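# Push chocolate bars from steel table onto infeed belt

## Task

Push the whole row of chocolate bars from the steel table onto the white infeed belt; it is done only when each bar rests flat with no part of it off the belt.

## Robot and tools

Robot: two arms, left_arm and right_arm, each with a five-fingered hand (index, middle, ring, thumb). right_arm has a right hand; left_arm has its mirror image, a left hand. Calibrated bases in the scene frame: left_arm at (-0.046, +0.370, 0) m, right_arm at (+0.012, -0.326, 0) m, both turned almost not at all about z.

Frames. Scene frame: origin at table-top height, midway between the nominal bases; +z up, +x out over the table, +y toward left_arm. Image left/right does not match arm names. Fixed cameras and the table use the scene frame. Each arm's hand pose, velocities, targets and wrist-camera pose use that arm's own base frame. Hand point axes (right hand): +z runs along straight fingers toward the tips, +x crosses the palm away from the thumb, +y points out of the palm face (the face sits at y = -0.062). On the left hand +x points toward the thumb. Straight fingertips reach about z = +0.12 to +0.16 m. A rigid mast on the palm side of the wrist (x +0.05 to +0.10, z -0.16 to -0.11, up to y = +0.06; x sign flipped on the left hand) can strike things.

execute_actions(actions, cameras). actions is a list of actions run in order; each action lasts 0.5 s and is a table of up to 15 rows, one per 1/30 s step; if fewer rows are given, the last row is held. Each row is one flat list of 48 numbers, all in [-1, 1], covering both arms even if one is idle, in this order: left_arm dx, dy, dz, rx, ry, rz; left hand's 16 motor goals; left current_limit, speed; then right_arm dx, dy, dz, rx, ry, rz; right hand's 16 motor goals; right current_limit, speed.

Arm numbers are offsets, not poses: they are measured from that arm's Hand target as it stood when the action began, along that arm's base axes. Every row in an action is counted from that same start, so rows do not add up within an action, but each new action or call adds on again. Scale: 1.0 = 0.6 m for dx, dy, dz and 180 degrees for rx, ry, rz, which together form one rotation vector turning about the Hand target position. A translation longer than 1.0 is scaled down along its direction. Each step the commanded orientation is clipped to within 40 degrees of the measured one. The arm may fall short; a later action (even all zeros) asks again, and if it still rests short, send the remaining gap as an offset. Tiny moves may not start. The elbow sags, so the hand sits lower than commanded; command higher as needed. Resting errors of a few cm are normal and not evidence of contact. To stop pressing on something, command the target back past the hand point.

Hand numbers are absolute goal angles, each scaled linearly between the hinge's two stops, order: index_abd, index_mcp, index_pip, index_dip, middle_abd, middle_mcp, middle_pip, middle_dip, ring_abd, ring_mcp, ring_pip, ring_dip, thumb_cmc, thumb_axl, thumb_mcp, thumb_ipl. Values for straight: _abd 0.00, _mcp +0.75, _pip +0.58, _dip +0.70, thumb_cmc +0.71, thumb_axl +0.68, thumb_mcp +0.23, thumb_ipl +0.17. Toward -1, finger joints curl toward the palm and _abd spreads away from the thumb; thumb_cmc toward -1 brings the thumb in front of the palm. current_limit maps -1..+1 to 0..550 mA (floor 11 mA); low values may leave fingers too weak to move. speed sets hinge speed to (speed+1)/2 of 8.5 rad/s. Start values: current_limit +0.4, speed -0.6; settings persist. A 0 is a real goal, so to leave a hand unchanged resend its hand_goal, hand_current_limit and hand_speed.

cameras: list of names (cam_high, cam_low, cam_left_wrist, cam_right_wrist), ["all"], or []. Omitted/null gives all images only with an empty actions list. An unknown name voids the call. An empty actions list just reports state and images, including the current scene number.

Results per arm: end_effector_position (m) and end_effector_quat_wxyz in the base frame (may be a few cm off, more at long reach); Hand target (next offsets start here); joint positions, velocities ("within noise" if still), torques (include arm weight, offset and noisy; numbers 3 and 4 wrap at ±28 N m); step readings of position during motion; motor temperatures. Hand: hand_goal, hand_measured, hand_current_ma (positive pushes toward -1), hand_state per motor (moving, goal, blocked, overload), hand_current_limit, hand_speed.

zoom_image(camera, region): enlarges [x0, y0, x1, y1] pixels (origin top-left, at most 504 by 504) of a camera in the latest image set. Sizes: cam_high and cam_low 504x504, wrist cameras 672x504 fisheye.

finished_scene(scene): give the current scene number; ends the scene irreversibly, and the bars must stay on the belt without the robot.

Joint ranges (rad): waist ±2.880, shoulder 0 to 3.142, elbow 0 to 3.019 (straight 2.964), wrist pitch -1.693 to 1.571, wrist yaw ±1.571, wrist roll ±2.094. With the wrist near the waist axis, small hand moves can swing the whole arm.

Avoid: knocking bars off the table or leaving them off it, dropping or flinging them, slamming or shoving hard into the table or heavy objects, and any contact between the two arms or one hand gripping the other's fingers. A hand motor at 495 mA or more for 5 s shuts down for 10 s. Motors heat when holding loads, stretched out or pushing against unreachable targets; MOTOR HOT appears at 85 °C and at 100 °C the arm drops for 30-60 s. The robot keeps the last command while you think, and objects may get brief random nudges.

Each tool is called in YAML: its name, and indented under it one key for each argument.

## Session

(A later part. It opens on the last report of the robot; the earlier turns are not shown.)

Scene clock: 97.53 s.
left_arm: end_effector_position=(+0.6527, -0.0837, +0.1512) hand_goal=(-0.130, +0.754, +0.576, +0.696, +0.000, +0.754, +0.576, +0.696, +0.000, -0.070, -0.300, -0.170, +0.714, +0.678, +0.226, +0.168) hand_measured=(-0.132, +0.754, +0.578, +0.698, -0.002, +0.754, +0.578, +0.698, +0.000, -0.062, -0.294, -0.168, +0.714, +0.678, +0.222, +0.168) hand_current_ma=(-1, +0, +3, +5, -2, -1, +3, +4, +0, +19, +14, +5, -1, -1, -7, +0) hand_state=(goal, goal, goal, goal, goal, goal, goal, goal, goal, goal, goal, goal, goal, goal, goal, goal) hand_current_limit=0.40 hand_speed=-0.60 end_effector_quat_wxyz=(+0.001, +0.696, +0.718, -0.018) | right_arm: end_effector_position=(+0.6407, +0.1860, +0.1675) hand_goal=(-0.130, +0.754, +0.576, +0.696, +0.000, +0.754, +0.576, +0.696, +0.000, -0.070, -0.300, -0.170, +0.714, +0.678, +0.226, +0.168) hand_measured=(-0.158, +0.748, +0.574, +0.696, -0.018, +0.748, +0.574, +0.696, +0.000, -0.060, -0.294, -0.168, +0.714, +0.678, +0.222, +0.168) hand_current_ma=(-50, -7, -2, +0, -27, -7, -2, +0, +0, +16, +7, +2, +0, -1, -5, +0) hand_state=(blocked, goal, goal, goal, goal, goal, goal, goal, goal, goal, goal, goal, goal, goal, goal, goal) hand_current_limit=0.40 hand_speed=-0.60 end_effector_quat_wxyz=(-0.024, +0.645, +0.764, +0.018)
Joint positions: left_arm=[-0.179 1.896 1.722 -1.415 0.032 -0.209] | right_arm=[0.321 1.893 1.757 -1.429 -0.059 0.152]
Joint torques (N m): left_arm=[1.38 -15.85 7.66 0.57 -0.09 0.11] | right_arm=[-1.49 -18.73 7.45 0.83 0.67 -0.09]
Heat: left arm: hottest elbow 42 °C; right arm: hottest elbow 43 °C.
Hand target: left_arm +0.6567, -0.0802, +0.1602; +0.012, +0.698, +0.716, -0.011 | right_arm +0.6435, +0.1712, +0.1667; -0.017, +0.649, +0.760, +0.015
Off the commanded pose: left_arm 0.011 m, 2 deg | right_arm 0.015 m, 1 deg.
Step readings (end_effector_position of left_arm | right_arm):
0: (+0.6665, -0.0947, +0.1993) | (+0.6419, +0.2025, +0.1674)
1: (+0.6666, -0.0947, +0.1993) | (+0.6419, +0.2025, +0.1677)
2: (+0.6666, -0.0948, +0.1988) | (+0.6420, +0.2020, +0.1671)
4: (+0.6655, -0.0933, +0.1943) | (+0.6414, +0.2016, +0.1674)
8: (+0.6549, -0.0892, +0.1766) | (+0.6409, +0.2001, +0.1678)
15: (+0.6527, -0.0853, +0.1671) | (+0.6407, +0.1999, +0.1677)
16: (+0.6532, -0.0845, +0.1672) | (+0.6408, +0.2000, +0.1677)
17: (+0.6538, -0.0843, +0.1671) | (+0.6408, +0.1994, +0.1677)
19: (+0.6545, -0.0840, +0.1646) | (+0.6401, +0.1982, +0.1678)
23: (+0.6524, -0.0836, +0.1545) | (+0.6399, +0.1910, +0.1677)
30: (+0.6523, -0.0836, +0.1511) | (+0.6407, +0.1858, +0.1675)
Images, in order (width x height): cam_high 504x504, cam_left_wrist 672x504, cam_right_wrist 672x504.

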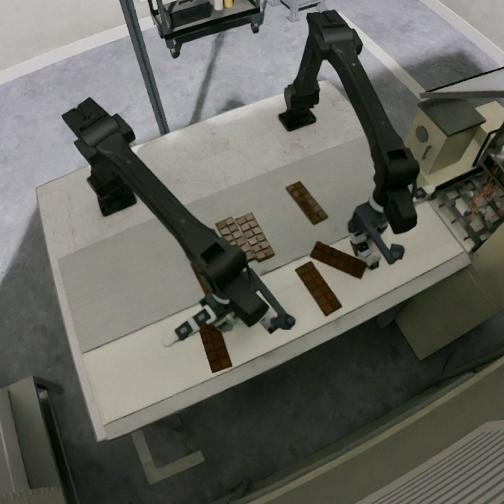

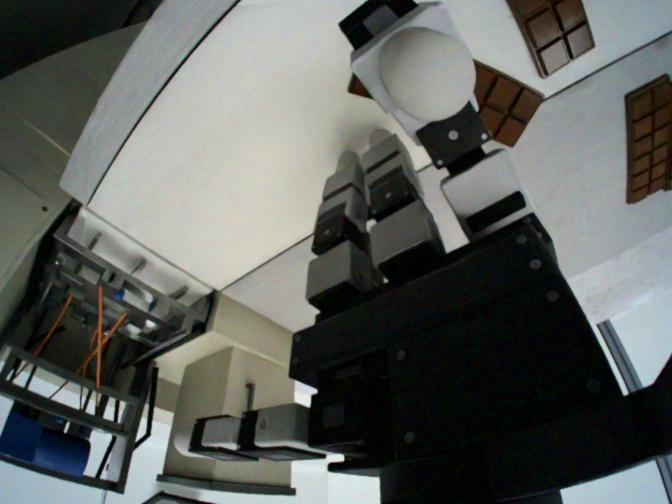

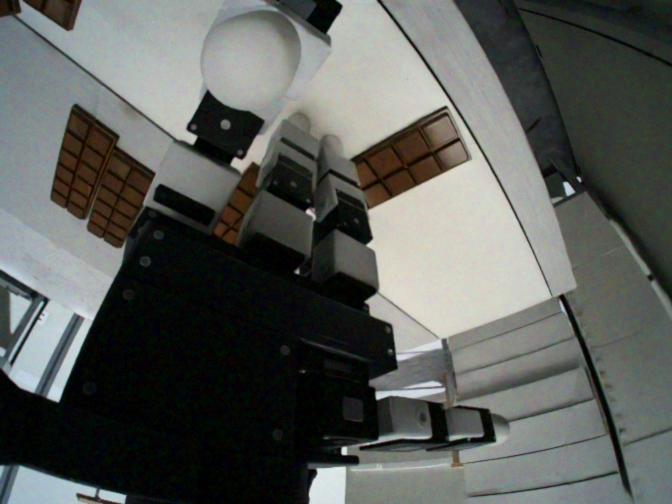

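execute_actions:
  actions:
    - [[0.037,-0.045,0.003,0,0,0,-0.13,0.754,0.576,0.696,0,0.754,0.576,0.696,0,-0.07,-0.3,-0.17,0.714,0.678,0.226,0.168,0.4,-0.6,0,-0.03,0.005,0,0,0,-0.13,0.754,0.576,0.696,0,0.754,0.576,0.696,0,-0.07,-0.3,-0.17,0.714,0.678,0.226,0.168,0.4,-0.6]]
  cameras: ["cam_high","cam_left_wrist","cam_right_wrist"]

zoom_image:
  camera: "cam_left_wrist"
  region: [310, 50, 490, 230]

zoom_image:
  camera: "cam_right_wrist"
  region: [280, 90, 400, 210]

zoom_image:
  camera: "cam_high"
  region: [290, 210, 410, 330]

Scene clock: 101.13 s.
left_arm: end_effector_position=(+0.6668, -0.1015, +0.1518) hand_goal=(-0.130, +0.754, +0.576, +0.696, +0.000, +0.754, +0.576, +0.696, +0.000, -0.070, -0.300, -0.170, +0.714, +0.678, +0.226, +0.168) hand_measured=(-0.132, +0.754, +0.578, +0.698, +0.002, +0.754, +0.578, +0.698, +0.000, -0.062, -0.294, -0.168, +0.714, +0.678, +0.222, +0.168) hand_current_ma=(-1, +0, +3, +5, +3, -1, +3, +4, +0, +19, +14, +5, -1, -1, -7, +0) hand_state=(goal, goal, goal, goal, goal, goal, goal, goal, goal, goal, goal, goal, goal, goal, goal, goal) hand_current_limit=0.40 hand_speed=-0.60 end_effector_quat_wxyz=(+0.003, +0.701, +0.713, -0.017) | right_arm: end_effector_position=(+0.6416, +0.1657, +0.1672) hand_goal=(-0.130, +0.754, +0.576, +0.696, +0.000, +0.754, +0.576, +0.696, +0.000, -0.070, -0.300, -0.170, +0.714, +0.678, +0.226, +0.168) hand_measured=(-0.160, +0.750, +0.574, +0.696, -0.018, +0.750, +0.574, +0.696, +0.000, -0.060, -0.294, -0.168, +0.714, +0.678, +0.222, +0.168) hand_current_ma=(-55, -5, -3, +0, -28, -5, -2, +0, +0, +16, +7, +2, +0, -1, -5, +0) hand_state=(blocked, goal, goal, goal, goal, goal, goal, goal, goal, goal, goal, goal, goal, goal, goal, goal) hand_current_limit=0.40 hand_speed=-0.60 end_effector_quat_wxyz=(-0.024, +0.646, +0.763, +0.016)
Joint positions: left_arm=[-0.202 1.938 1.786 -1.431 0.032 -0.219] | right_arm=[0.288 1.882 1.74 -1.429 -0.059 0.122]
Joint torques (N m): left_arm=[0.15 -14.56 11.19 -0.24 -0.09 -0.14] | right_arm=[-1.03 -18.78 7.64 0.72 0.65 -0.1]
Heat: left arm: hottest elbow 42 °C; right arm: hottest elbow 43 °C.
Hand target: left_arm +0.6789, -0.1072, +0.1620; +0.012, +0.698, +0.716, -0.011 | right_arm +0.6435, +0.1531, +0.1697; -0.017, +0.649, +0.760, +0.015
Off the commanded pose: left_arm 0.017 m, 1 deg | right_arm 0.013 m, 1 deg.
Step readings (end_effector_position of left_arm | right_arm):
0: (+0.6527, -0.0837, +0.1512) | (+0.6407, +0.1861, +0.1675)
1: (+0.6527, -0.0837, +0.1512) | (+0.6407, +0.1861, +0.1675)
2: (+0.6527, -0.0837, +0.1512) | (+0.6405, +0.1857, +0.1672)
4: (+0.6543, -0.0848, +0.1518) | (+0.6396, +0.1841, +0.1673)
8: (+0.6641, -0.0915, +0.1540) | (+0.6399, +0.1744, +0.1671)
15: (+0.6666, -0.1011, +0.1512) | (+0.6416, +0.1655, +0.1672)
Images, in order (width x height): cam_high 504x504, cam_left_wrist 672x504, cam_right_wrist 672x504.

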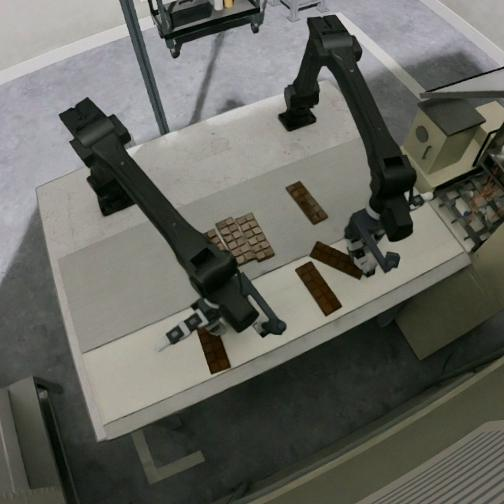

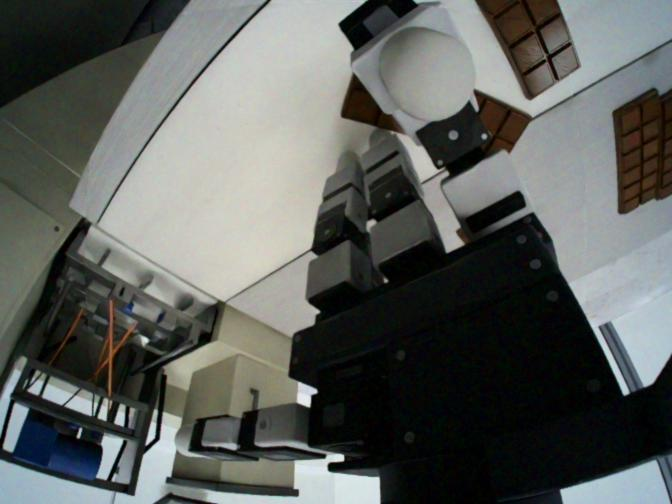

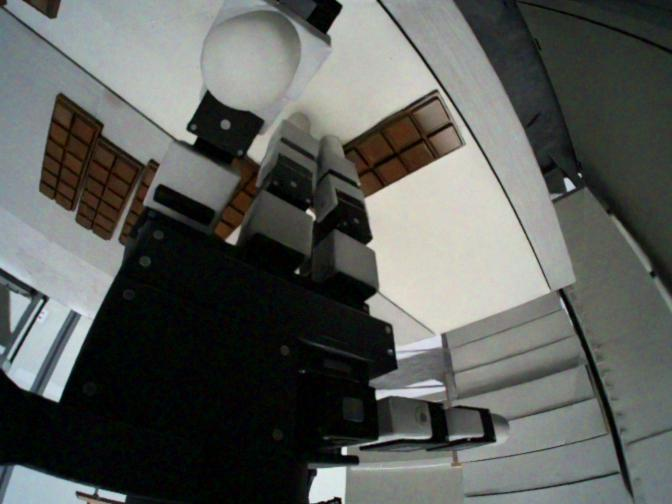

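Scaled by 2.800 from the camera's 672x504 image, which has a finer 960x720 frame.

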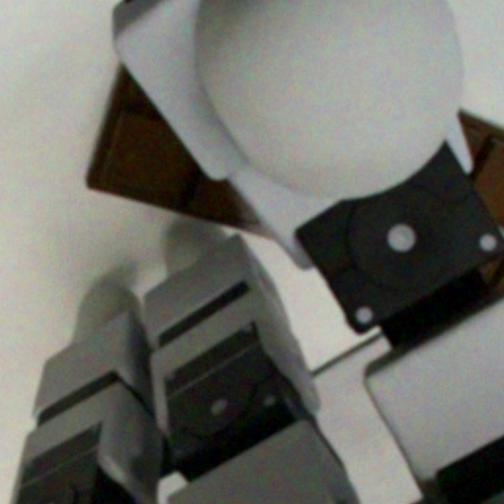

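Scaled by 4.200 from the camera's 672x504 image, which has a finer 960x720 frame.

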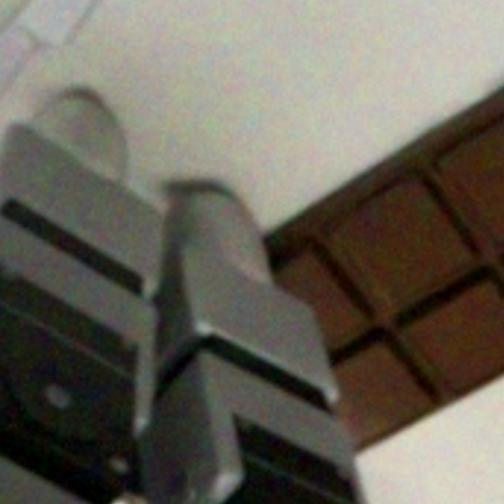

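Scaled by 4.200 from the camera's 504x504 image, which has a finer 720x720 frame.

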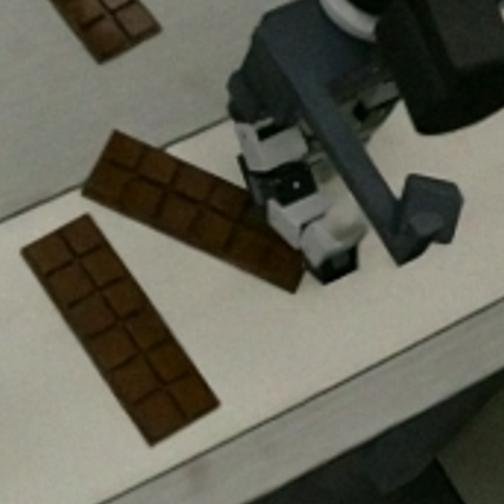

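execute_actions:
  actions:
    - [[0.036,-0.044,0,0,0,0,-0.13,0.754,0.576,0.696,0,0.754,0.576,0.696,0,-0.07,-0.3,-0.17,0.714,0.678,0.226,0.168,0.4,-0.6,0,-0.015,0,0,0,0,-0.13,0.754,0.576,0.696,0,0.754,0.576,0.696,0,-0.07,-0.3,-0.17,0.714,0.678,0.226,0.168,0.4,-0.6],[0.036,-0.044,0,0,0,0,-0.13,0.754,0.576,0.696,0,0.754,0.576,0.696,0,-0.07,-0.3,-0.17,0.714,0.678,0.226,0.168,0.4,-0.6,0,-0.029,0,0,0,0,-0.13,0.754,0.576,0.696,0,0.754,0.576,0.696,0,-0.07,-0.3,-0.17,0.714,0.678,0.226,0.168,0.4,-0.6]]
  cameras: ["cam_high","cam_left_wrist","cam_right_wrist"]

zoom_image:
  camera: "cam_left_wrist"
  region: [310, 50, 490, 230]

zoom_image:
  camera: "cam_high"
  region: [170, 250, 290, 370]

zoom_image:
  camera: "cam_high"
  region: [290, 210, 410, 330]

Scene clock: 103.53 s.
left_arm: end_effector_position=(+0.6897, -0.1273, +0.1538) hand_goal=(-0.130, +0.754, +0.576, +0.696, +0.000, +0.754, +0.576, +0.696, +0.000, -0.070, -0.300, -0.170, +0.714, +0.678, +0.226, +0.168) hand_measured=(-0.132, +0.754, +0.578, +0.698, +0.004, +0.752, +0.576, +0.698, +0.000, -0.062, -0.294, -0.168, +0.714, +0.678, +0.222, +0.168) hand_current_ma=(-1, +0, +3, +5, +5, -2, +1, +2, +0, +19, +14, +5, -1, -1, -7, +0) hand_state=(goal, goal, goal, goal, goal, goal, goal, goal, goal, goal, goal, goal, goal, goal, goal, goal) hand_current_limit=0.40 hand_speed=-0.60 end_effector_quat_wxyz=(+0.004, +0.701, +0.713, -0.015) | right_arm: end_effector_position=(+0.6414, +0.1489, +0.1668) hand_goal=(-0.130, +0.754, +0.576, +0.696, +0.000, +0.754, +0.576, +0.696, +0.000, -0.070, -0.300, -0.170, +0.714, +0.678, +0.226, +0.168) hand_measured=(-0.160, +0.750, +0.574, +0.696, -0.018, +0.750, +0.574, +0.696, +0.000, -0.060, -0.294, -0.168, +0.714, +0.678, +0.222, +0.168) hand_current_ma=(-56, -6, -3, +0, -28, -7, -3, +0, +0, +16, +7, +2, +0, -1, -5, +0) hand_state=(blocked, goal, goal, goal, goal, goal, goal, goal, goal, goal, goal, goal, goal, goal, goal, goal) hand_current_limit=0.40 hand_speed=-0.60 end_effector_quat_wxyz=(-0.025, +0.646, +0.763, +0.016)
Joint positions: left_arm=[-0.236 2.015 1.911 -1.475 0.031 -0.252] | right_arm=[0.259 1.871 1.723 -1.426 -0.059 0.093]
Joint torques (N m): left_arm=[0.44 -14.86 11.25 -0.25 -0.04 -0.19] | right_arm=[-1.26 -18.78 7.62 0.79 0.69 -0.11]
Heat: left arm: hottest elbow 42 °C; right arm: hottest elbow 42 °C.
Hand target: left_arm +0.7006, -0.1335, +0.1621; +0.012, +0.698, +0.716, -0.011 | right_arm +0.6435, +0.1355, +0.1696; -0.017, +0.649, +0.760, +0.015
Off the commanded pose: left_arm 0.015 m, 1 deg | right_arm 0.014 m, 1 deg.
Step readings (end_effector_position of left_arm | right_arm):
0: (+0.6669, -0.1015, +0.1520) | (+0.6416, +0.1657, +0.1672)
1: (+0.6670, -0.1015, +0.1522) | (+0.6416, +0.1657, +0.1672)
2: (+0.6677, -0.1025, +0.1526) | (+0.6415, +0.1655, +0.1671)
4: (+0.6742, -0.1064, +0.1548) | (+0.6407, +0.1648, +0.1670)
8: (+0.6874, -0.1172, +0.1562) | (+0.6402, +0.1581, +0.1670)
15: (+0.6901, -0.1271, +0.1556) | (+0.6414, +0.1487, +0.1668)
Images, in order (width x height): cam_high 504x504, cam_left_wrist 672x504, cam_right_wrist 672x504.

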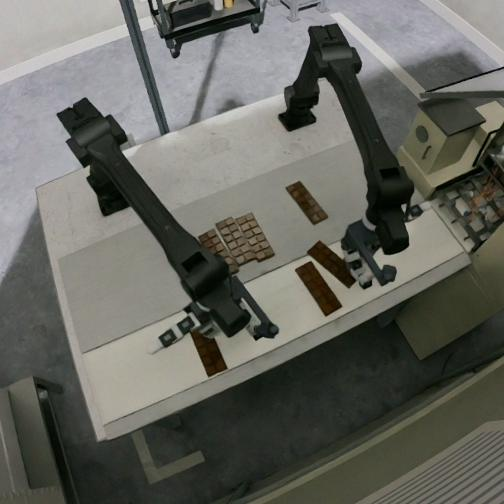

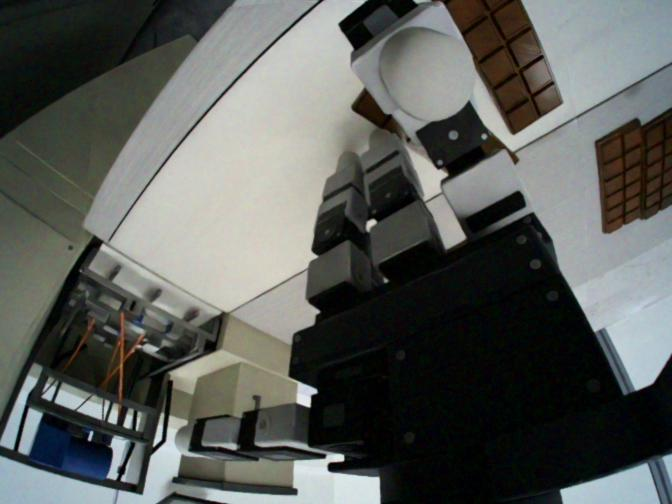

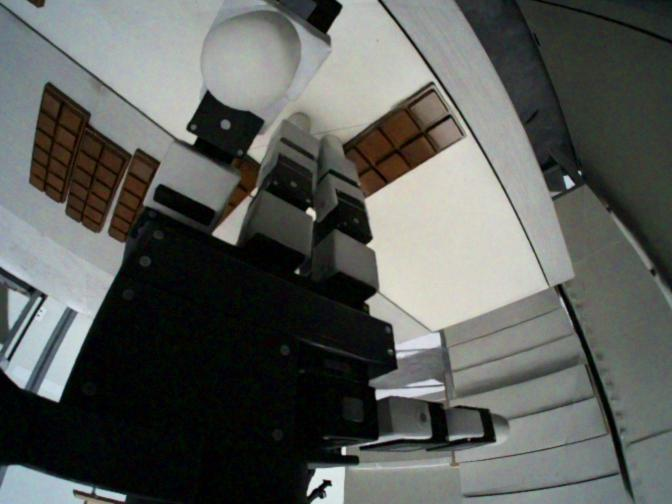

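Scaled by 2.800 from the camera's 672x504 image, which has a finer 960x720 frame.

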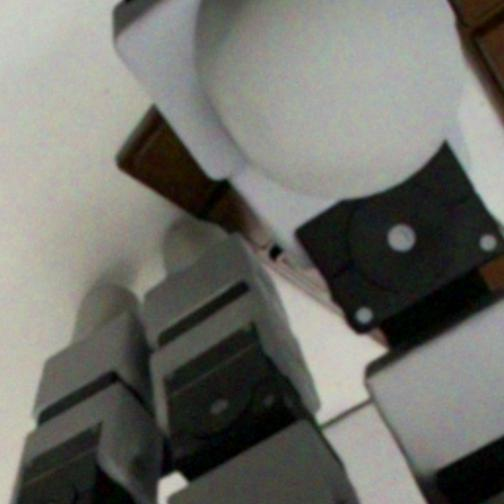

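Scaled by 4.200 from the camera's 504x504 image, which has a finer 720x720 frame.

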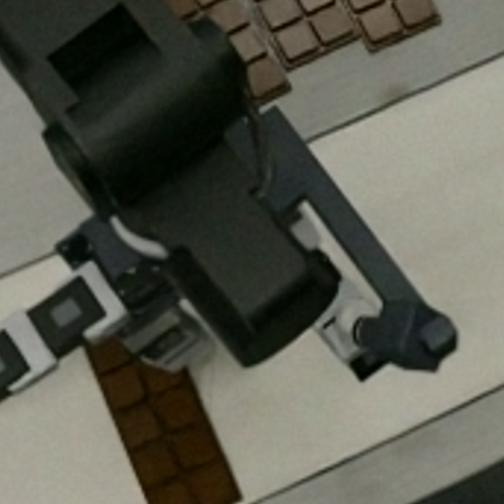

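Scaled by 4.200 from the camera's 504x504 image, which has a finer 720x720 frame.

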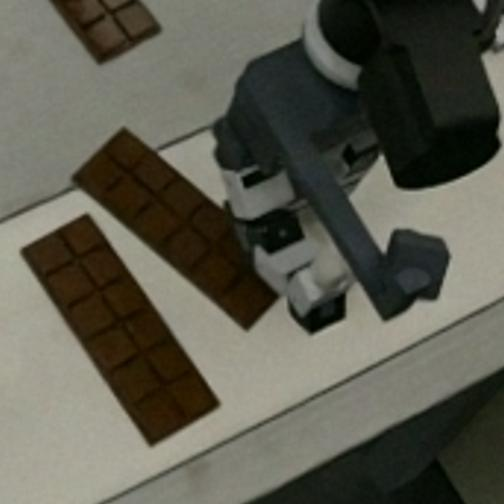

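zoom_image:
  camera: "cam_right_wrist"
  region: [360, 50, 500, 190]

zoom_image:
  camera: "cam_high"
  region: [160, 310, 260, 410]

Scaled by 3.600 from the camera's 672x504 image, which has a finer 960x720 frame.

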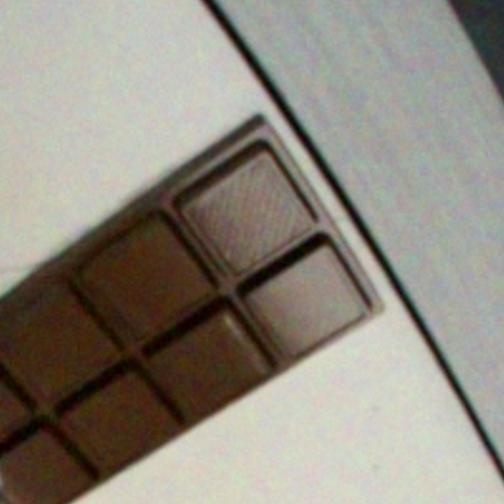

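Scaled by 5.040 from the camera's 504x504 image, which has a finer 720x720 frame.

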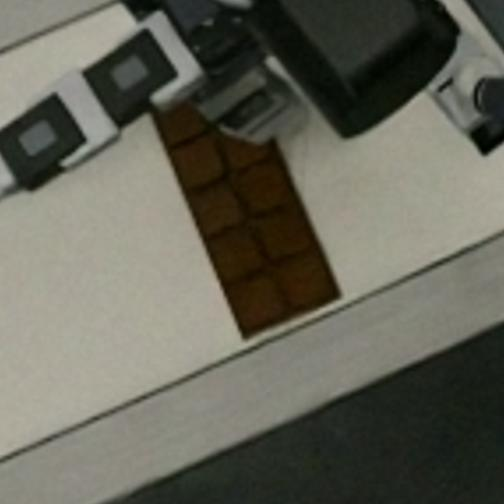

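execute_actions:
  actions:
    - [[0.01,-0.02,0,0,0,0,-0.13,0.754,0.576,0.696,0,0.754,0.576,0.696,0,-0.07,-0.3,-0.17,0.714,0.678,0.226,0.168,0.4,-0.6,0,0.01,0.04,0,0,0,-0.13,0.754,0.576,0.696,0,0.754,0.576,0.696,0,-0.07,-0.3,-0.17,0.714,0.678,0.226,0.168,0.4,-0.6],[0.022,-0.044,0,0,0,0,-0.13,0.754,0.576,0.696,0,0.754,0.576,0.696,0,-0.07,-0.3,-0.17,0.714,0.678,0.226,0.168,0.4,-0.6,0,0.03,0.09,0,0,0,-0.13,0.754,0.576,0.696,0,0.754,0.576,0.696,0,-0.07,-0.3,-0.17,0.714,0.678,0.226,0.168,0.4,-0.6]]
  cameras: ["cam_high"]

zoom_image:
  camera: "cam_high"
  region: [290, 210, 410, 330]

Scene clock: 107.20 s.
left_arm: end_effector_position=(+0.7036, -0.1544, +0.1544) hand_goal=(-0.130, +0.754, +0.576, +0.696, +0.000, +0.754, +0.576, +0.696, +0.000, -0.070, -0.300, -0.170, +0.714, +0.678, +0.226, +0.168) hand_measured=(-0.132, +0.754, +0.578, +0.698, +0.004, +0.752, +0.576, +0.698, +0.000, -0.062, -0.294, -0.168, +0.714, +0.678, +0.222, +0.168) hand_current_ma=(-1, +0, +3, +5, +5, -5, +0, +2, +0, +19, +14, +5, -1, -1, -7, +0) hand_state=(goal, goal, goal, goal, goal, goal, goal, goal, goal, goal, goal, goal, goal, goal, goal, goal) hand_current_limit=0.40 hand_speed=-0.60 end_effector_quat_wxyz=(+0.004, +0.702, +0.712, -0.015) | right_arm: end_effector_position=(+0.6330, +0.1455, +0.1911) hand_goal=(-0.130, +0.754, +0.576, +0.696, +0.000, +0.754, +0.576, +0.696, +0.000, -0.070, -0.300, -0.170, +0.714, +0.678, +0.226, +0.168) hand_measured=(-0.132, +0.750, +0.574, +0.696, -0.004, +0.750, +0.574, +0.696, +0.000, -0.060, -0.294, -0.168, +0.714, +0.678, +0.222, +0.168) hand_current_ma=(-2, -4, -3, +0, -3, -4, -2, +0, +0, +16, +7, +2, +0, -1, -5, +0) hand_state=(goal, goal, goal, goal, goal, goal, goal, goal, goal, goal, goal, goal, goal, goal, goal, goal) hand_current_limit=0.40 hand_speed=-0.60 end_effector_quat_wxyz=(-0.033, +0.649, +0.760, -0.007)
Joint positions: left_arm=[-0.272 2.077 2.011 -1.513 0.03 -0.286] | right_arm=[0.262 1.87 1.795 -1.545 -0.047 0.105]
Joint torques (N m): left_arm=[0.15 -16.56 11.34 -0.27 -0.04 -0.21] | right_arm=[1.03 -18.84 12.53 0.09 0.15 0.07]
Heat: left arm: hottest elbow 43 °C; right arm: hottest elbow 42 °C.
Hand target: left_arm +0.7137, -0.1601, +0.1621; +0.012, +0.698, +0.716, -0.011 | right_arm +0.6435, +0.1535, +0.2235; -0.017, +0.649, +0.760, +0.015
Off the commanded pose: left_arm 0.014 m, 1 deg | right_arm 0.035 m, 3 deg.
Step readings (end_effector_position of left_arm | right_arm):
0: (+0.6896, -0.1273, +0.1530) | (+0.6414, +0.1489, +0.1668)
1: (+0.6897, -0.1273, +0.1531) | (+0.6414, +0.1489, +0.1668)
2: (+0.6899, -0.1275, +0.1533) | (+0.6411, +0.1488, +0.1669)
4: (+0.6935, -0.1298, +0.1547) | (+0.6377, +0.1475, +0.1678)
8: (+0.7025, -0.1402, +0.1562) | (+0.6305, +0.1437, +0.1754)
15: (+0.7041, -0.1534, +0.1560) | (+0.6343, +0.1457, +0.1909)
Images, in order (width x height): cam_high 504x504.

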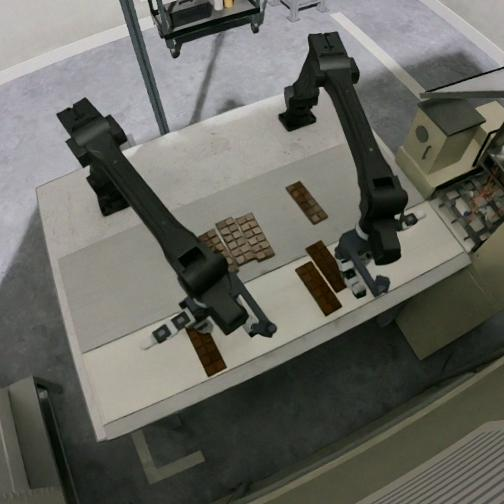

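Scaled by 4.200 from the camera's 504x504 image, which has a finer 720x720 frame.

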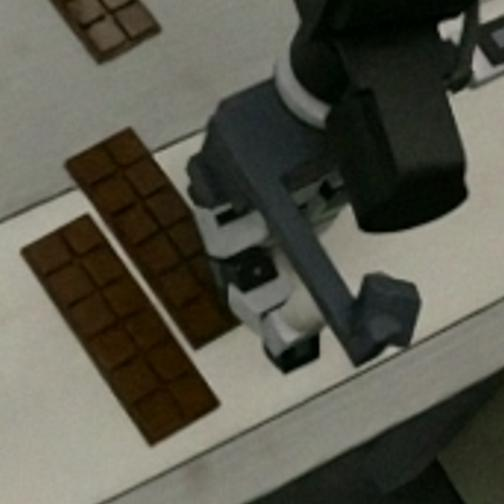

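execute_actions:
  actions:
    - [[0,0.01,0.04,0,0,0,-0.13,0.754,0.576,0.696,0,0.754,0.576,0.696,0,-0.07,-0.3,-0.17,0.714,0.678,0.226,0.168,0.4,-0.6,-0.06,0.01,0,0,0,0,-0.13,0.754,0.576,0.696,0,0.754,0.576,0.696,0,-0.07,-0.3,-0.17,0.714,0.678,0.226,0.168,0.4,-0.6],[0,0.02,0.09,0,0,0,-0.13,0.754,0.576,0.696,0,0.754,0.576,0.696,0,-0.07,-0.3,-0.17,0.714,0.678,0.226,0.168,0.4,-0.6,-0.2,0.035,0,0,0,0,-0.13,0.754,0.576,0.696,0,0.754,0.576,0.696,0,-0.07,-0.3,-0.17,0.714,0.678,0.226,0.168,0.4,-0.6]]
    - [[-0.14,-0.06,0,0,0,0,-0.13,0.754,0.576,0.696,0,0.754,0.576,0.696,0,-0.07,-0.3,-0.17,0.714,0.678,0.226,0.168,0.4,-0.6,-0.11,0.01,0,0,0,0,-0.13,0.754,0.576,0.696,0,0.754,0.576,0.696,0,-0.07,-0.3,-0.17,0.714,0.678,0.226,0.168,0.4,-0.6],[-0.285,-0.122,0,0,0,0,-0.13,0.754,0.576,0.696,0,0.754,0.576,0.696,0,-0.07,-0.3,-0.17,0.714,0.678,0.226,0.168,0.4,-0.6,-0.22,0.02,0,0,0,0,-0.13,0.754,0.576,0.696,0,0.754,0.576,0.696,0,-0.07,-0.3,-0.17,0.714,0.678,0.226,0.168,0.4,-0.6]]
  cameras: ["cam_high","cam_left_wrist","cam_right_wrist"]

zoom_image:
  camera: "cam_high"
  region: [160, 230, 280, 350]

zoom_image:
  camera: "cam_high"
  region: [270, 180, 390, 300]

Scene clock: 110.90 s.
left_arm: end_effector_position=(+0.5386, -0.2234, +0.2144) hand_goal=(-0.130, +0.754, +0.576, +0.696, +0.000, +0.754, +0.576, +0.696, +0.000, -0.070, -0.300, -0.170, +0.714, +0.678, +0.226, +0.168) hand_measured=(-0.130, +0.750, +0.576, +0.698, +0.002, +0.750, +0.576, +0.698, +0.000, -0.062, -0.294, -0.168, +0.712, +0.678, +0.222, +0.168) hand_current_ma=(-1, -6, +1, +4, +3, -7, +0, +2, +0, +16, +14, +5, -3, -1, -7, +0) hand_state=(goal, goal, goal, goal, goal, goal, goal, goal, goal, goal, goal, goal, goal, goal, goal, goal) hand_current_limit=0.40 hand_speed=-0.60 end_effector_quat_wxyz=(+0.005, +0.705, +0.709, -0.016) | right_arm: end_effector_position=(+0.3892, +0.1826, +0.2203) hand_goal=(-0.130, +0.754, +0.576, +0.696, +0.000, +0.754, +0.576, +0.696, +0.000, -0.070, -0.300, -0.170, +0.714, +0.678, +0.226, +0.168) hand_measured=(-0.132, +0.752, +0.574, +0.696, -0.002, +0.752, +0.574, +0.696, +0.000, -0.062, -0.294, -0.168, +0.712, +0.678, +0.222, +0.168) hand_current_ma=(-1, -2, -2, +0, -2, -2, -2, +0, +0, +13, +7, +2, -1, -1, -5, +0) hand_state=(goal, goal, goal, goal, goal, goal, goal, goal, goal, goal, goal, goal, goal, goal, goal, goal) hand_current_limit=0.40 hand_speed=-0.60 end_effector_quat_wxyz=(-0.022, +0.648, +0.761, +0.007)
Joint positions: left_arm=[-0.486 1.695 1.605 -1.482 0.033 -0.491] | right_arm=[0.545 1.279 1.167 -1.46 -0.045 0.385]
Joint torques (N m): left_arm=[1.79 -12.75 7.83 0.64 -0.15 -0.15] | right_arm=[0.79 -8.64 8.47 0.99 0.2 0.1]
Heat: left arm: hottest elbow 44 °C; right arm: hottest elbow 42 °C.
Hand target: left_arm +0.5429, -0.2212, +0.2161; +0.012, +0.698, +0.716, -0.011 | right_arm +0.3915, +0.1866, +0.2236; -0.017, +0.649, +0.760, +0.015
Off the commanded pose: left_arm 0.005 m, 1 deg | right_arm 0.006 m, 1 deg.
Step readings (end_effector_position of left_arm | right_arm):
0: (+0.7036, -0.1544, +0.1536) | (+0.6329, +0.1454, +0.1911)
1: (+0.7036, -0.1544, +0.1538) | (+0.6329, +0.1457, +0.1911)
2: (+0.7030, -0.1543, +0.1546) | (+0.6321, +0.1458, +0.1914)
4: (+0.7006, -0.1536, +0.1590) | (+0.6173, +0.1464, +0.1873)
8: (+0.7011, -0.1535, +0.1798) | (+0.5538, +0.1555, +0.1822)
15: (+0.7040, -0.1528, +0.1992) | (+0.5201, +0.1798, +0.2205)
16: (+0.7037, -0.1528, +0.1993) | (+0.5201, +0.1790, +0.2241)
17: (+0.7011, -0.1533, +0.1975) | (+0.5172, +0.1776, +0.2242)
19: (+0.6807, -0.1540, +0.1874) | (+0.4964, +0.1734, +0.2160)
23: (+0.6072, -0.1741, +0.1700) | (+0.4271, +0.1742, +0.1961)
30: (+0.5385, -0.2374, +0.2023) | (+0.3910, +0.1878, +0.2191)
Images, in order (width x height): cam_high 504x504, cam_left_wrist 672x504, cam_right_wrist 672x504.

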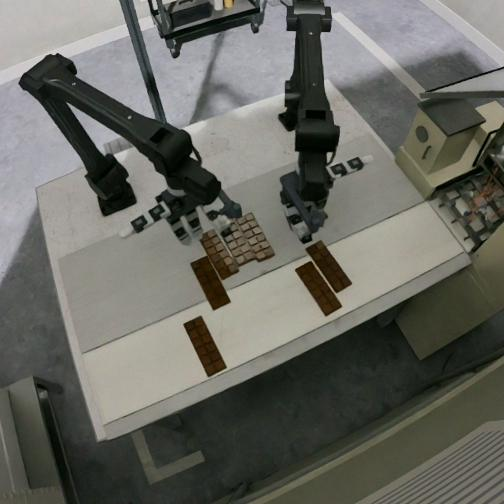

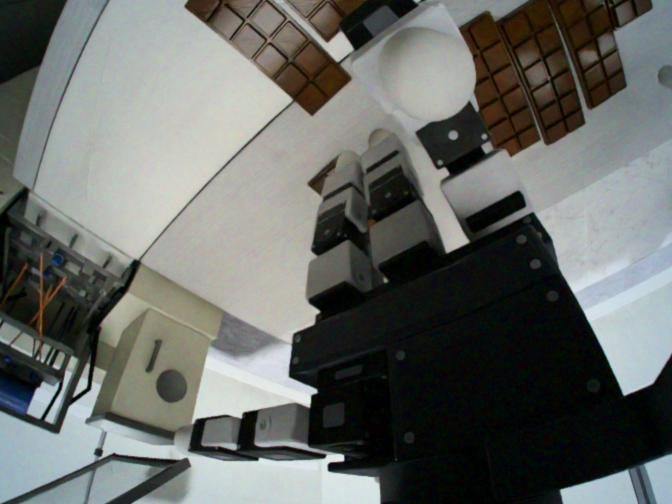

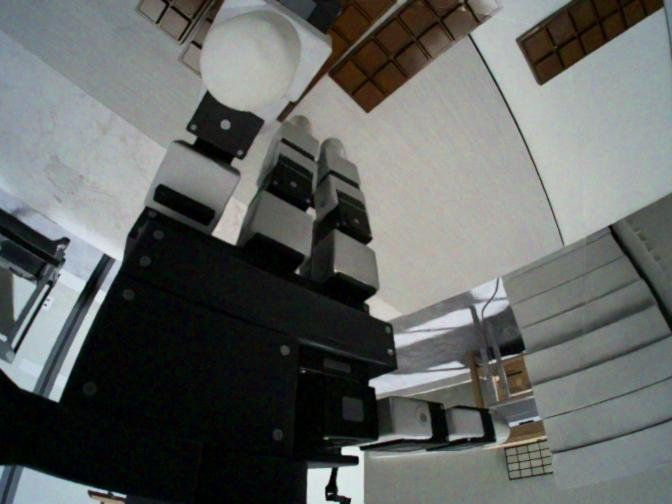

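Scaled by 4.200 from the camera's 504x504 image, which has a finer 720x720 frame.

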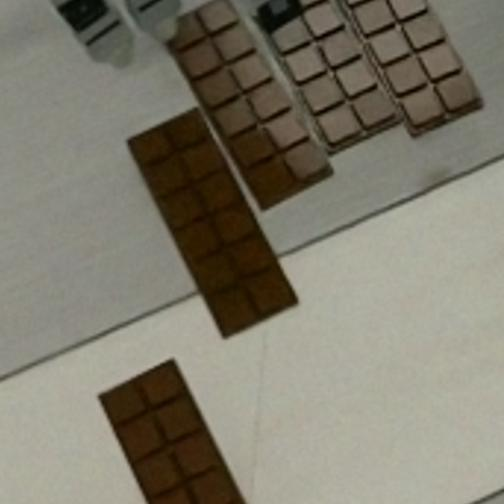

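Scaled by 4.200 from the camera's 504x504 image, which has a finer 720x720 frame.

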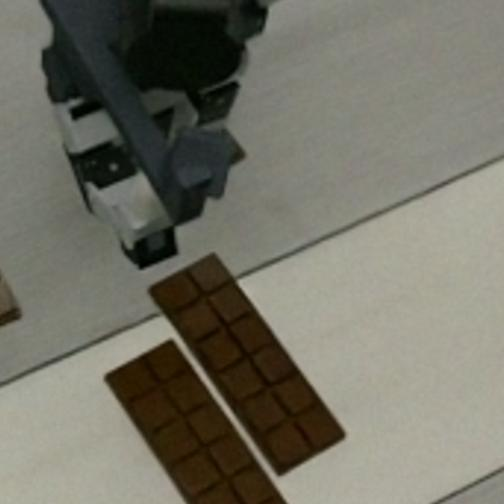

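execute_actions:
  actions:
    - [[0.01,0,-0.05,0,0,0,-0.13,0.754,0.576,0.696,0,0.754,0.576,0.696,0,-0.07,-0.3,-0.17,0.714,0.678,0.226,0.168,0.4,-0.6,0.01,-0.006,-0.05,0,0,-0.015,-0.13,0.754,0.576,0.696,0,0.754,0.576,0.696,0,-0.07,-0.3,-0.17,0.714,0.678,0.226,0.168,0.4,-0.6],[0.01,0,-0.095,0,0,0,-0.13,0.754,0.576,0.696,0,0.754,0.576,0.696,0,-0.07,-0.3,-0.17,0.714,0.678,0.226,0.168,0.4,-0.6,0.01,-0.006,-0.093,0,0,-0.015,-0.13,0.754,0.576,0.696,0,0.754,0.576,0.696,0,-0.07,-0.3,-0.17,0.714,0.678,0.226,0.168,0.4,-0.6]]
  cameras: ["cam_high","cam_left_wrist","cam_right_wrist"]

zoom_image:
  camera: "cam_left_wrist"
  region: [260, 50, 440, 230]

zoom_image:
  camera: "cam_right_wrist"
  region: [260, 50, 440, 230]

Scene clock: 113.93 s.
left_arm: end_effector_position=(+0.5422, -0.2249, +0.1569) hand_goal=(-0.130, +0.754, +0.576, +0.696, +0.000, +0.754, +0.576, +0.696, +0.000, -0.070, -0.300, -0.170, +0.714, +0.678, +0.226, +0.168) hand_measured=(-0.130, +0.750, +0.576, +0.698, +0.002, +0.750, +0.576, +0.698, +0.000, -0.062, -0.294, -0.168, +0.712, +0.678, +0.222, +0.168) hand_current_ma=(-1, -6, +1, +4, +3, -6, +0, +2, +0, +16, +14, +5, -3, -1, -7, +0) hand_state=(goal, goal, goal, goal, goal, goal, goal, goal, goal, goal, goal, goal, goal, goal, goal, goal) hand_current_limit=0.40 hand_speed=-0.60 end_effector_quat_wxyz=(+0.005, +0.705, +0.709, -0.015) | right_arm: end_effector_position=(+0.3917, +0.1801, +0.1610) hand_goal=(-0.130, +0.754, +0.576, +0.696, +0.000, +0.754, +0.576, +0.696, +0.000, -0.070, -0.300, -0.170, +0.714, +0.678, +0.226, +0.168) hand_measured=(-0.132, +0.752, +0.574, +0.696, +0.004, +0.758, +0.578, +0.696, +0.000, -0.062, -0.294, -0.168, +0.712, +0.678, +0.222, +0.168) hand_current_ma=(-1, -2, -2, +0, +3, +4, +2, +0, +0, +13, +7, +2, -1, -1, -5, +0) hand_state=(goal, goal, goal, goal, goal, goal, goal, goal, goal, goal, goal, goal, goal, goal, goal, goal) hand_current_limit=0.40 hand_speed=-0.60 end_effector_quat_wxyz=(-0.022, +0.664, +0.748, +0.001)
Joint positions: left_arm=[-0.486 1.729 1.497 -1.339 0.031 -0.491] | right_arm=[0.545 1.323 1.051 -1.308 -0.042 0.426]
Joint torques (N m): left_arm=[1.49 -12.51 7.9 0.66 -0.19 -0.14] | right_arm=[0.21 -9.23 8.64 1.1 0.15 0.07]
Heat: left arm: hottest elbow 43 °C; right arm: hottest elbow 42 °C.
Hand target: left_arm +0.5488, -0.2212, +0.1590; +0.012, +0.698, +0.716, -0.011 | right_arm +0.3974, +0.1831, +0.1678; -0.017, +0.667, +0.745, +0.016
Off the commanded pose: left_arm 0.008 m, 1 deg | right_arm 0.009 m, 2 deg.
Step readings (end_effector_position of left_arm | right_arm):
0: (+0.5386, -0.2234, +0.2144) | (+0.3892, +0.1826, +0.2203)
1: (+0.5386, -0.2234, +0.2141) | (+0.3893, +0.1826, +0.2202)
2: (+0.5393, -0.2238, +0.2126) | (+0.3898, +0.1827, +0.2188)
4: (+0.5422, -0.2251, +0.2054) | (+0.3925, +0.1837, +0.2110)
8: (+0.5393, -0.2235, +0.1763) | (+0.3894, +0.1806, +0.1800)
15: (+0.5415, -0.2246, +0.1567) | (+0.3904, +0.1796, +0.1606)
Images, in order (width x height): cam_high 504x504, cam_left_wrist 672x504, cam_right_wrist 672x504.

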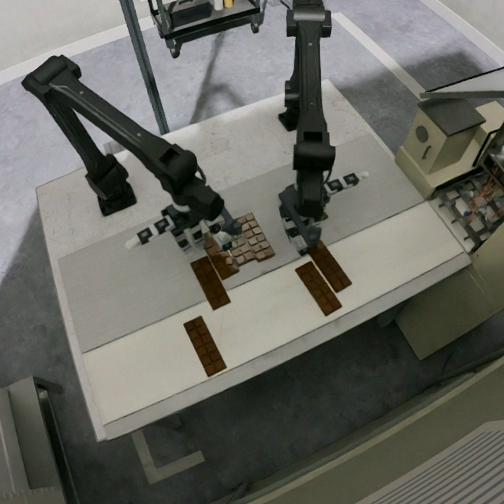

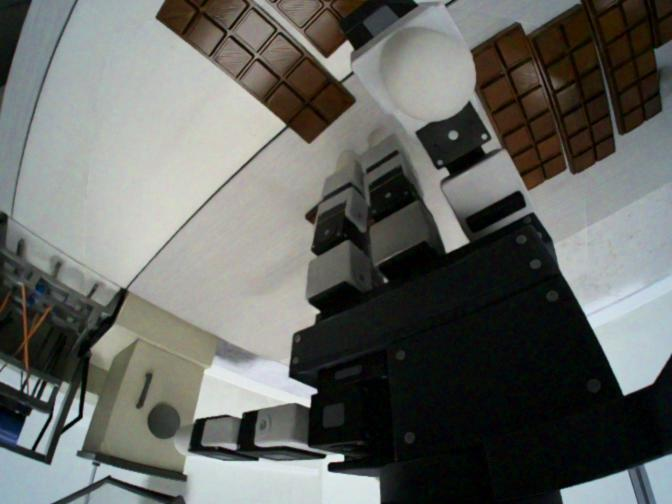

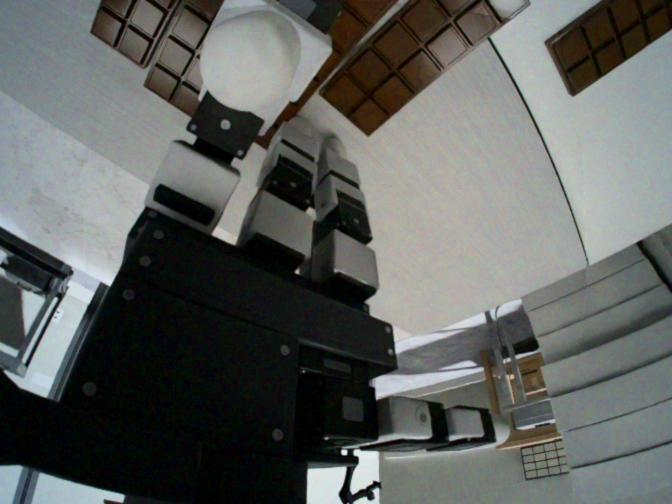

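Scaled by 2.800 from the camera's 672x504 image, which has a finer 960x720 frame.

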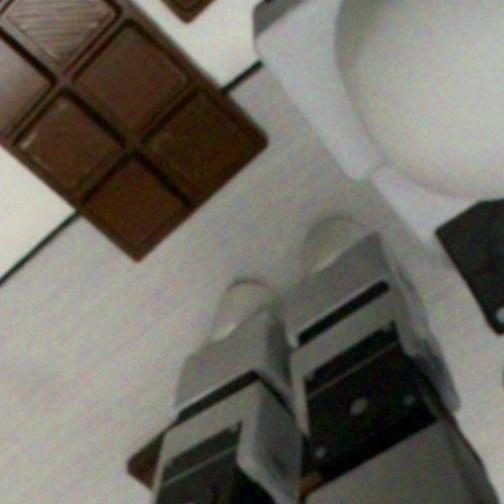

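Scaled by 2.800 from the camera's 672x504 image, which has a finer 960x720 frame.

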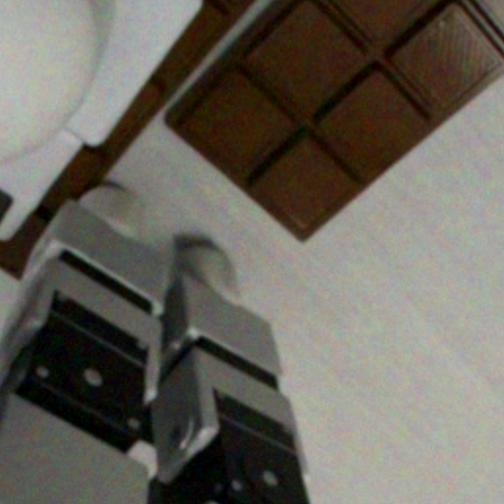

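execute_actions:
  actions:
    - [[0.06,0.018,-0.001,0,0,0,-0.13,0.754,0.576,0.696,0,0.754,0.576,0.696,0,-0.07,-0.3,-0.17,0.714,0.678,0.226,0.168,0.4,-0.6,0.06,-0.01,0.012,0,0,0,-0.13,0.754,0.576,0.696,0,0.754,0.576,0.696,0,-0.07,-0.3,-0.17,0.714,0.678,0.226,0.168,0.4,-0.6]]
  cameras: ["cam_high","cam_left_wrist","cam_right_wrist"]

zoom_image:
  camera: "cam_left_wrist"
  region: [260, 50, 440, 230]

zoom_image:
  camera: "cam_right_wrist"
  region: [260, 50, 440, 230]

Scene clock: 117.03 s.
left_arm: end_effector_position=(+0.5707, -0.2043, +0.1500) hand_goal=(-0.130, +0.754, +0.576, +0.696, +0.000, +0.754, +0.576, +0.696, +0.000, -0.070, -0.300, -0.170, +0.714, +0.678, +0.226, +0.168) hand_measured=(-0.130, +0.754, +0.578, +0.698, +0.000, +0.756, +0.578, +0.698, +0.000, -0.062, -0.294, -0.168, +0.712, +0.678, +0.222, +0.168) hand_current_ma=(-1, +0, +3, +5, +0, +2, +4, +4, +0, +16, +14, +5, -3, -1, -8, +0) hand_state=(goal, goal, goal, goal, goal, goal, goal, goal, goal, goal, goal, goal, goal, goal, goal, goal) hand_current_limit=0.40 hand_speed=-0.60 end_effector_quat_wxyz=(+0.003, +0.694, +0.720, -0.015) | right_arm: end_effector_position=(+0.4134, +0.1719, +0.1576) hand_goal=(-0.130, +0.754, +0.576, +0.696, +0.000, +0.754, +0.576, +0.696, +0.000, -0.070, -0.300, -0.170, +0.714, +0.678, +0.226, +0.168) hand_measured=(-0.136, +0.764, +0.584, +0.700, -0.008, +0.782, +0.596, +0.706, +0.000, -0.062, -0.294, -0.168, +0.712, +0.678, +0.222, +0.168) hand_current_ma=(-5, +18, +11, +4, -11, +65, +40, +16, +0, +13, +7, +2, -1, -1, -5, +0) hand_state=(goal, goal, goal, goal, goal, blocked, blocked, goal, goal, goal, goal, goal, goal, goal, goal, goal) hand_current_limit=0.40 hand_speed=-0.60 end_effector_quat_wxyz=(-0.026, +0.668, +0.744, -0.002)
Joint positions: left_arm=[-0.431 1.781 1.55 -1.343 0.03 -0.469] | right_arm=[0.495 1.372 1.09 -1.31 -0.048 0.387]
Joint torques (N m): left_arm=[0.97 -12.22 10.95 -0.18 -0.16 0.11] | right_arm=[-0.67 -8.29 12.03 0.51 0.39 -0.14]
Heat: left arm: hottest elbow 43 °C; right arm: hottest elbow 42 °C.
Hand target: left_arm +0.5848, -0.2104, +0.1583; +0.012, +0.698, +0.716, -0.011 | right_arm +0.4335, +0.1771, +0.1749; -0.017, +0.667, +0.745, +0.015
Off the commanded pose: left_arm 0.018 m, 1 deg | right_arm 0.027 m, 2 deg.
Step readings (end_effector_position of left_arm | right_arm):
0: (+0.5422, -0.2249, +0.1569) | (+0.3917, +0.1801, +0.1610)
1: (+0.5422, -0.2249, +0.1569) | (+0.3917, +0.1801, +0.1610)
2: (+0.5428, -0.2236, +0.1567) | (+0.3920, +0.1794, +0.1607)
4: (+0.5457, -0.2216, +0.1555) | (+0.3950, +0.1768, +0.1593)
8: (+0.5613, -0.2116, +0.1499) | (+0.4083, +0.1719, +0.1580)
15: (+0.5705, -0.2040, +0.1503) | (+0.4133, +0.1716, +0.1576)
Images, in order (width x height): cam_high 504x504, cam_left_wrist 672x504, cam_right_wrist 672x504.

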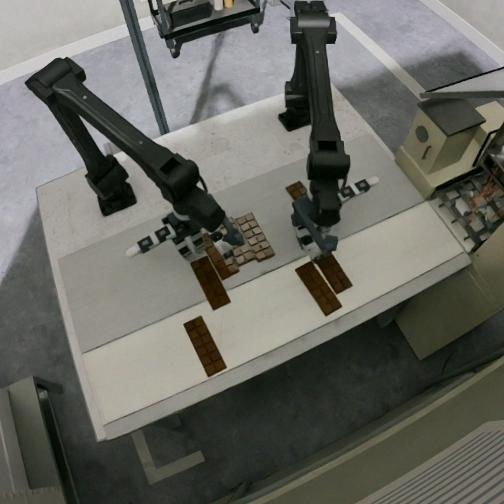

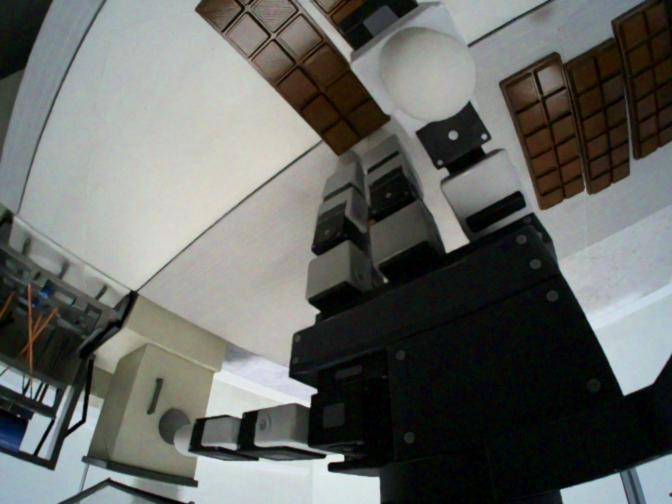

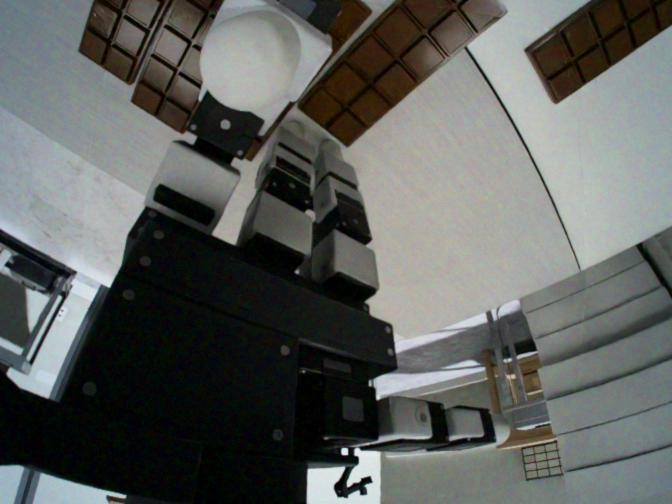

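Scaled by 2.800 from the camera's 672x504 image, which has a finer 960x720 frame.

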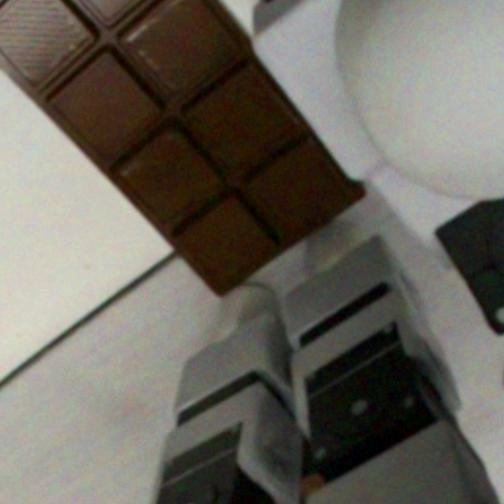

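Scaled by 2.800 from the camera's 672x504 image, which has a finer 960x720 frame.

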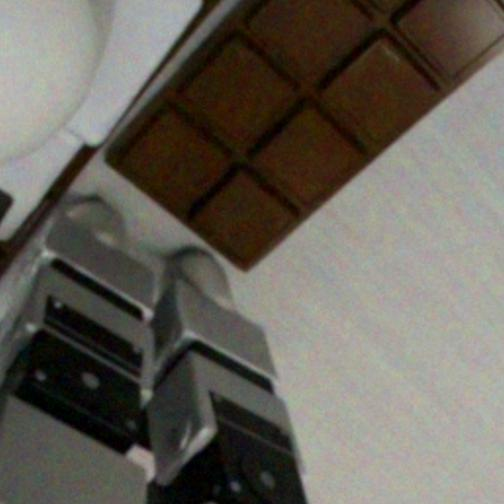

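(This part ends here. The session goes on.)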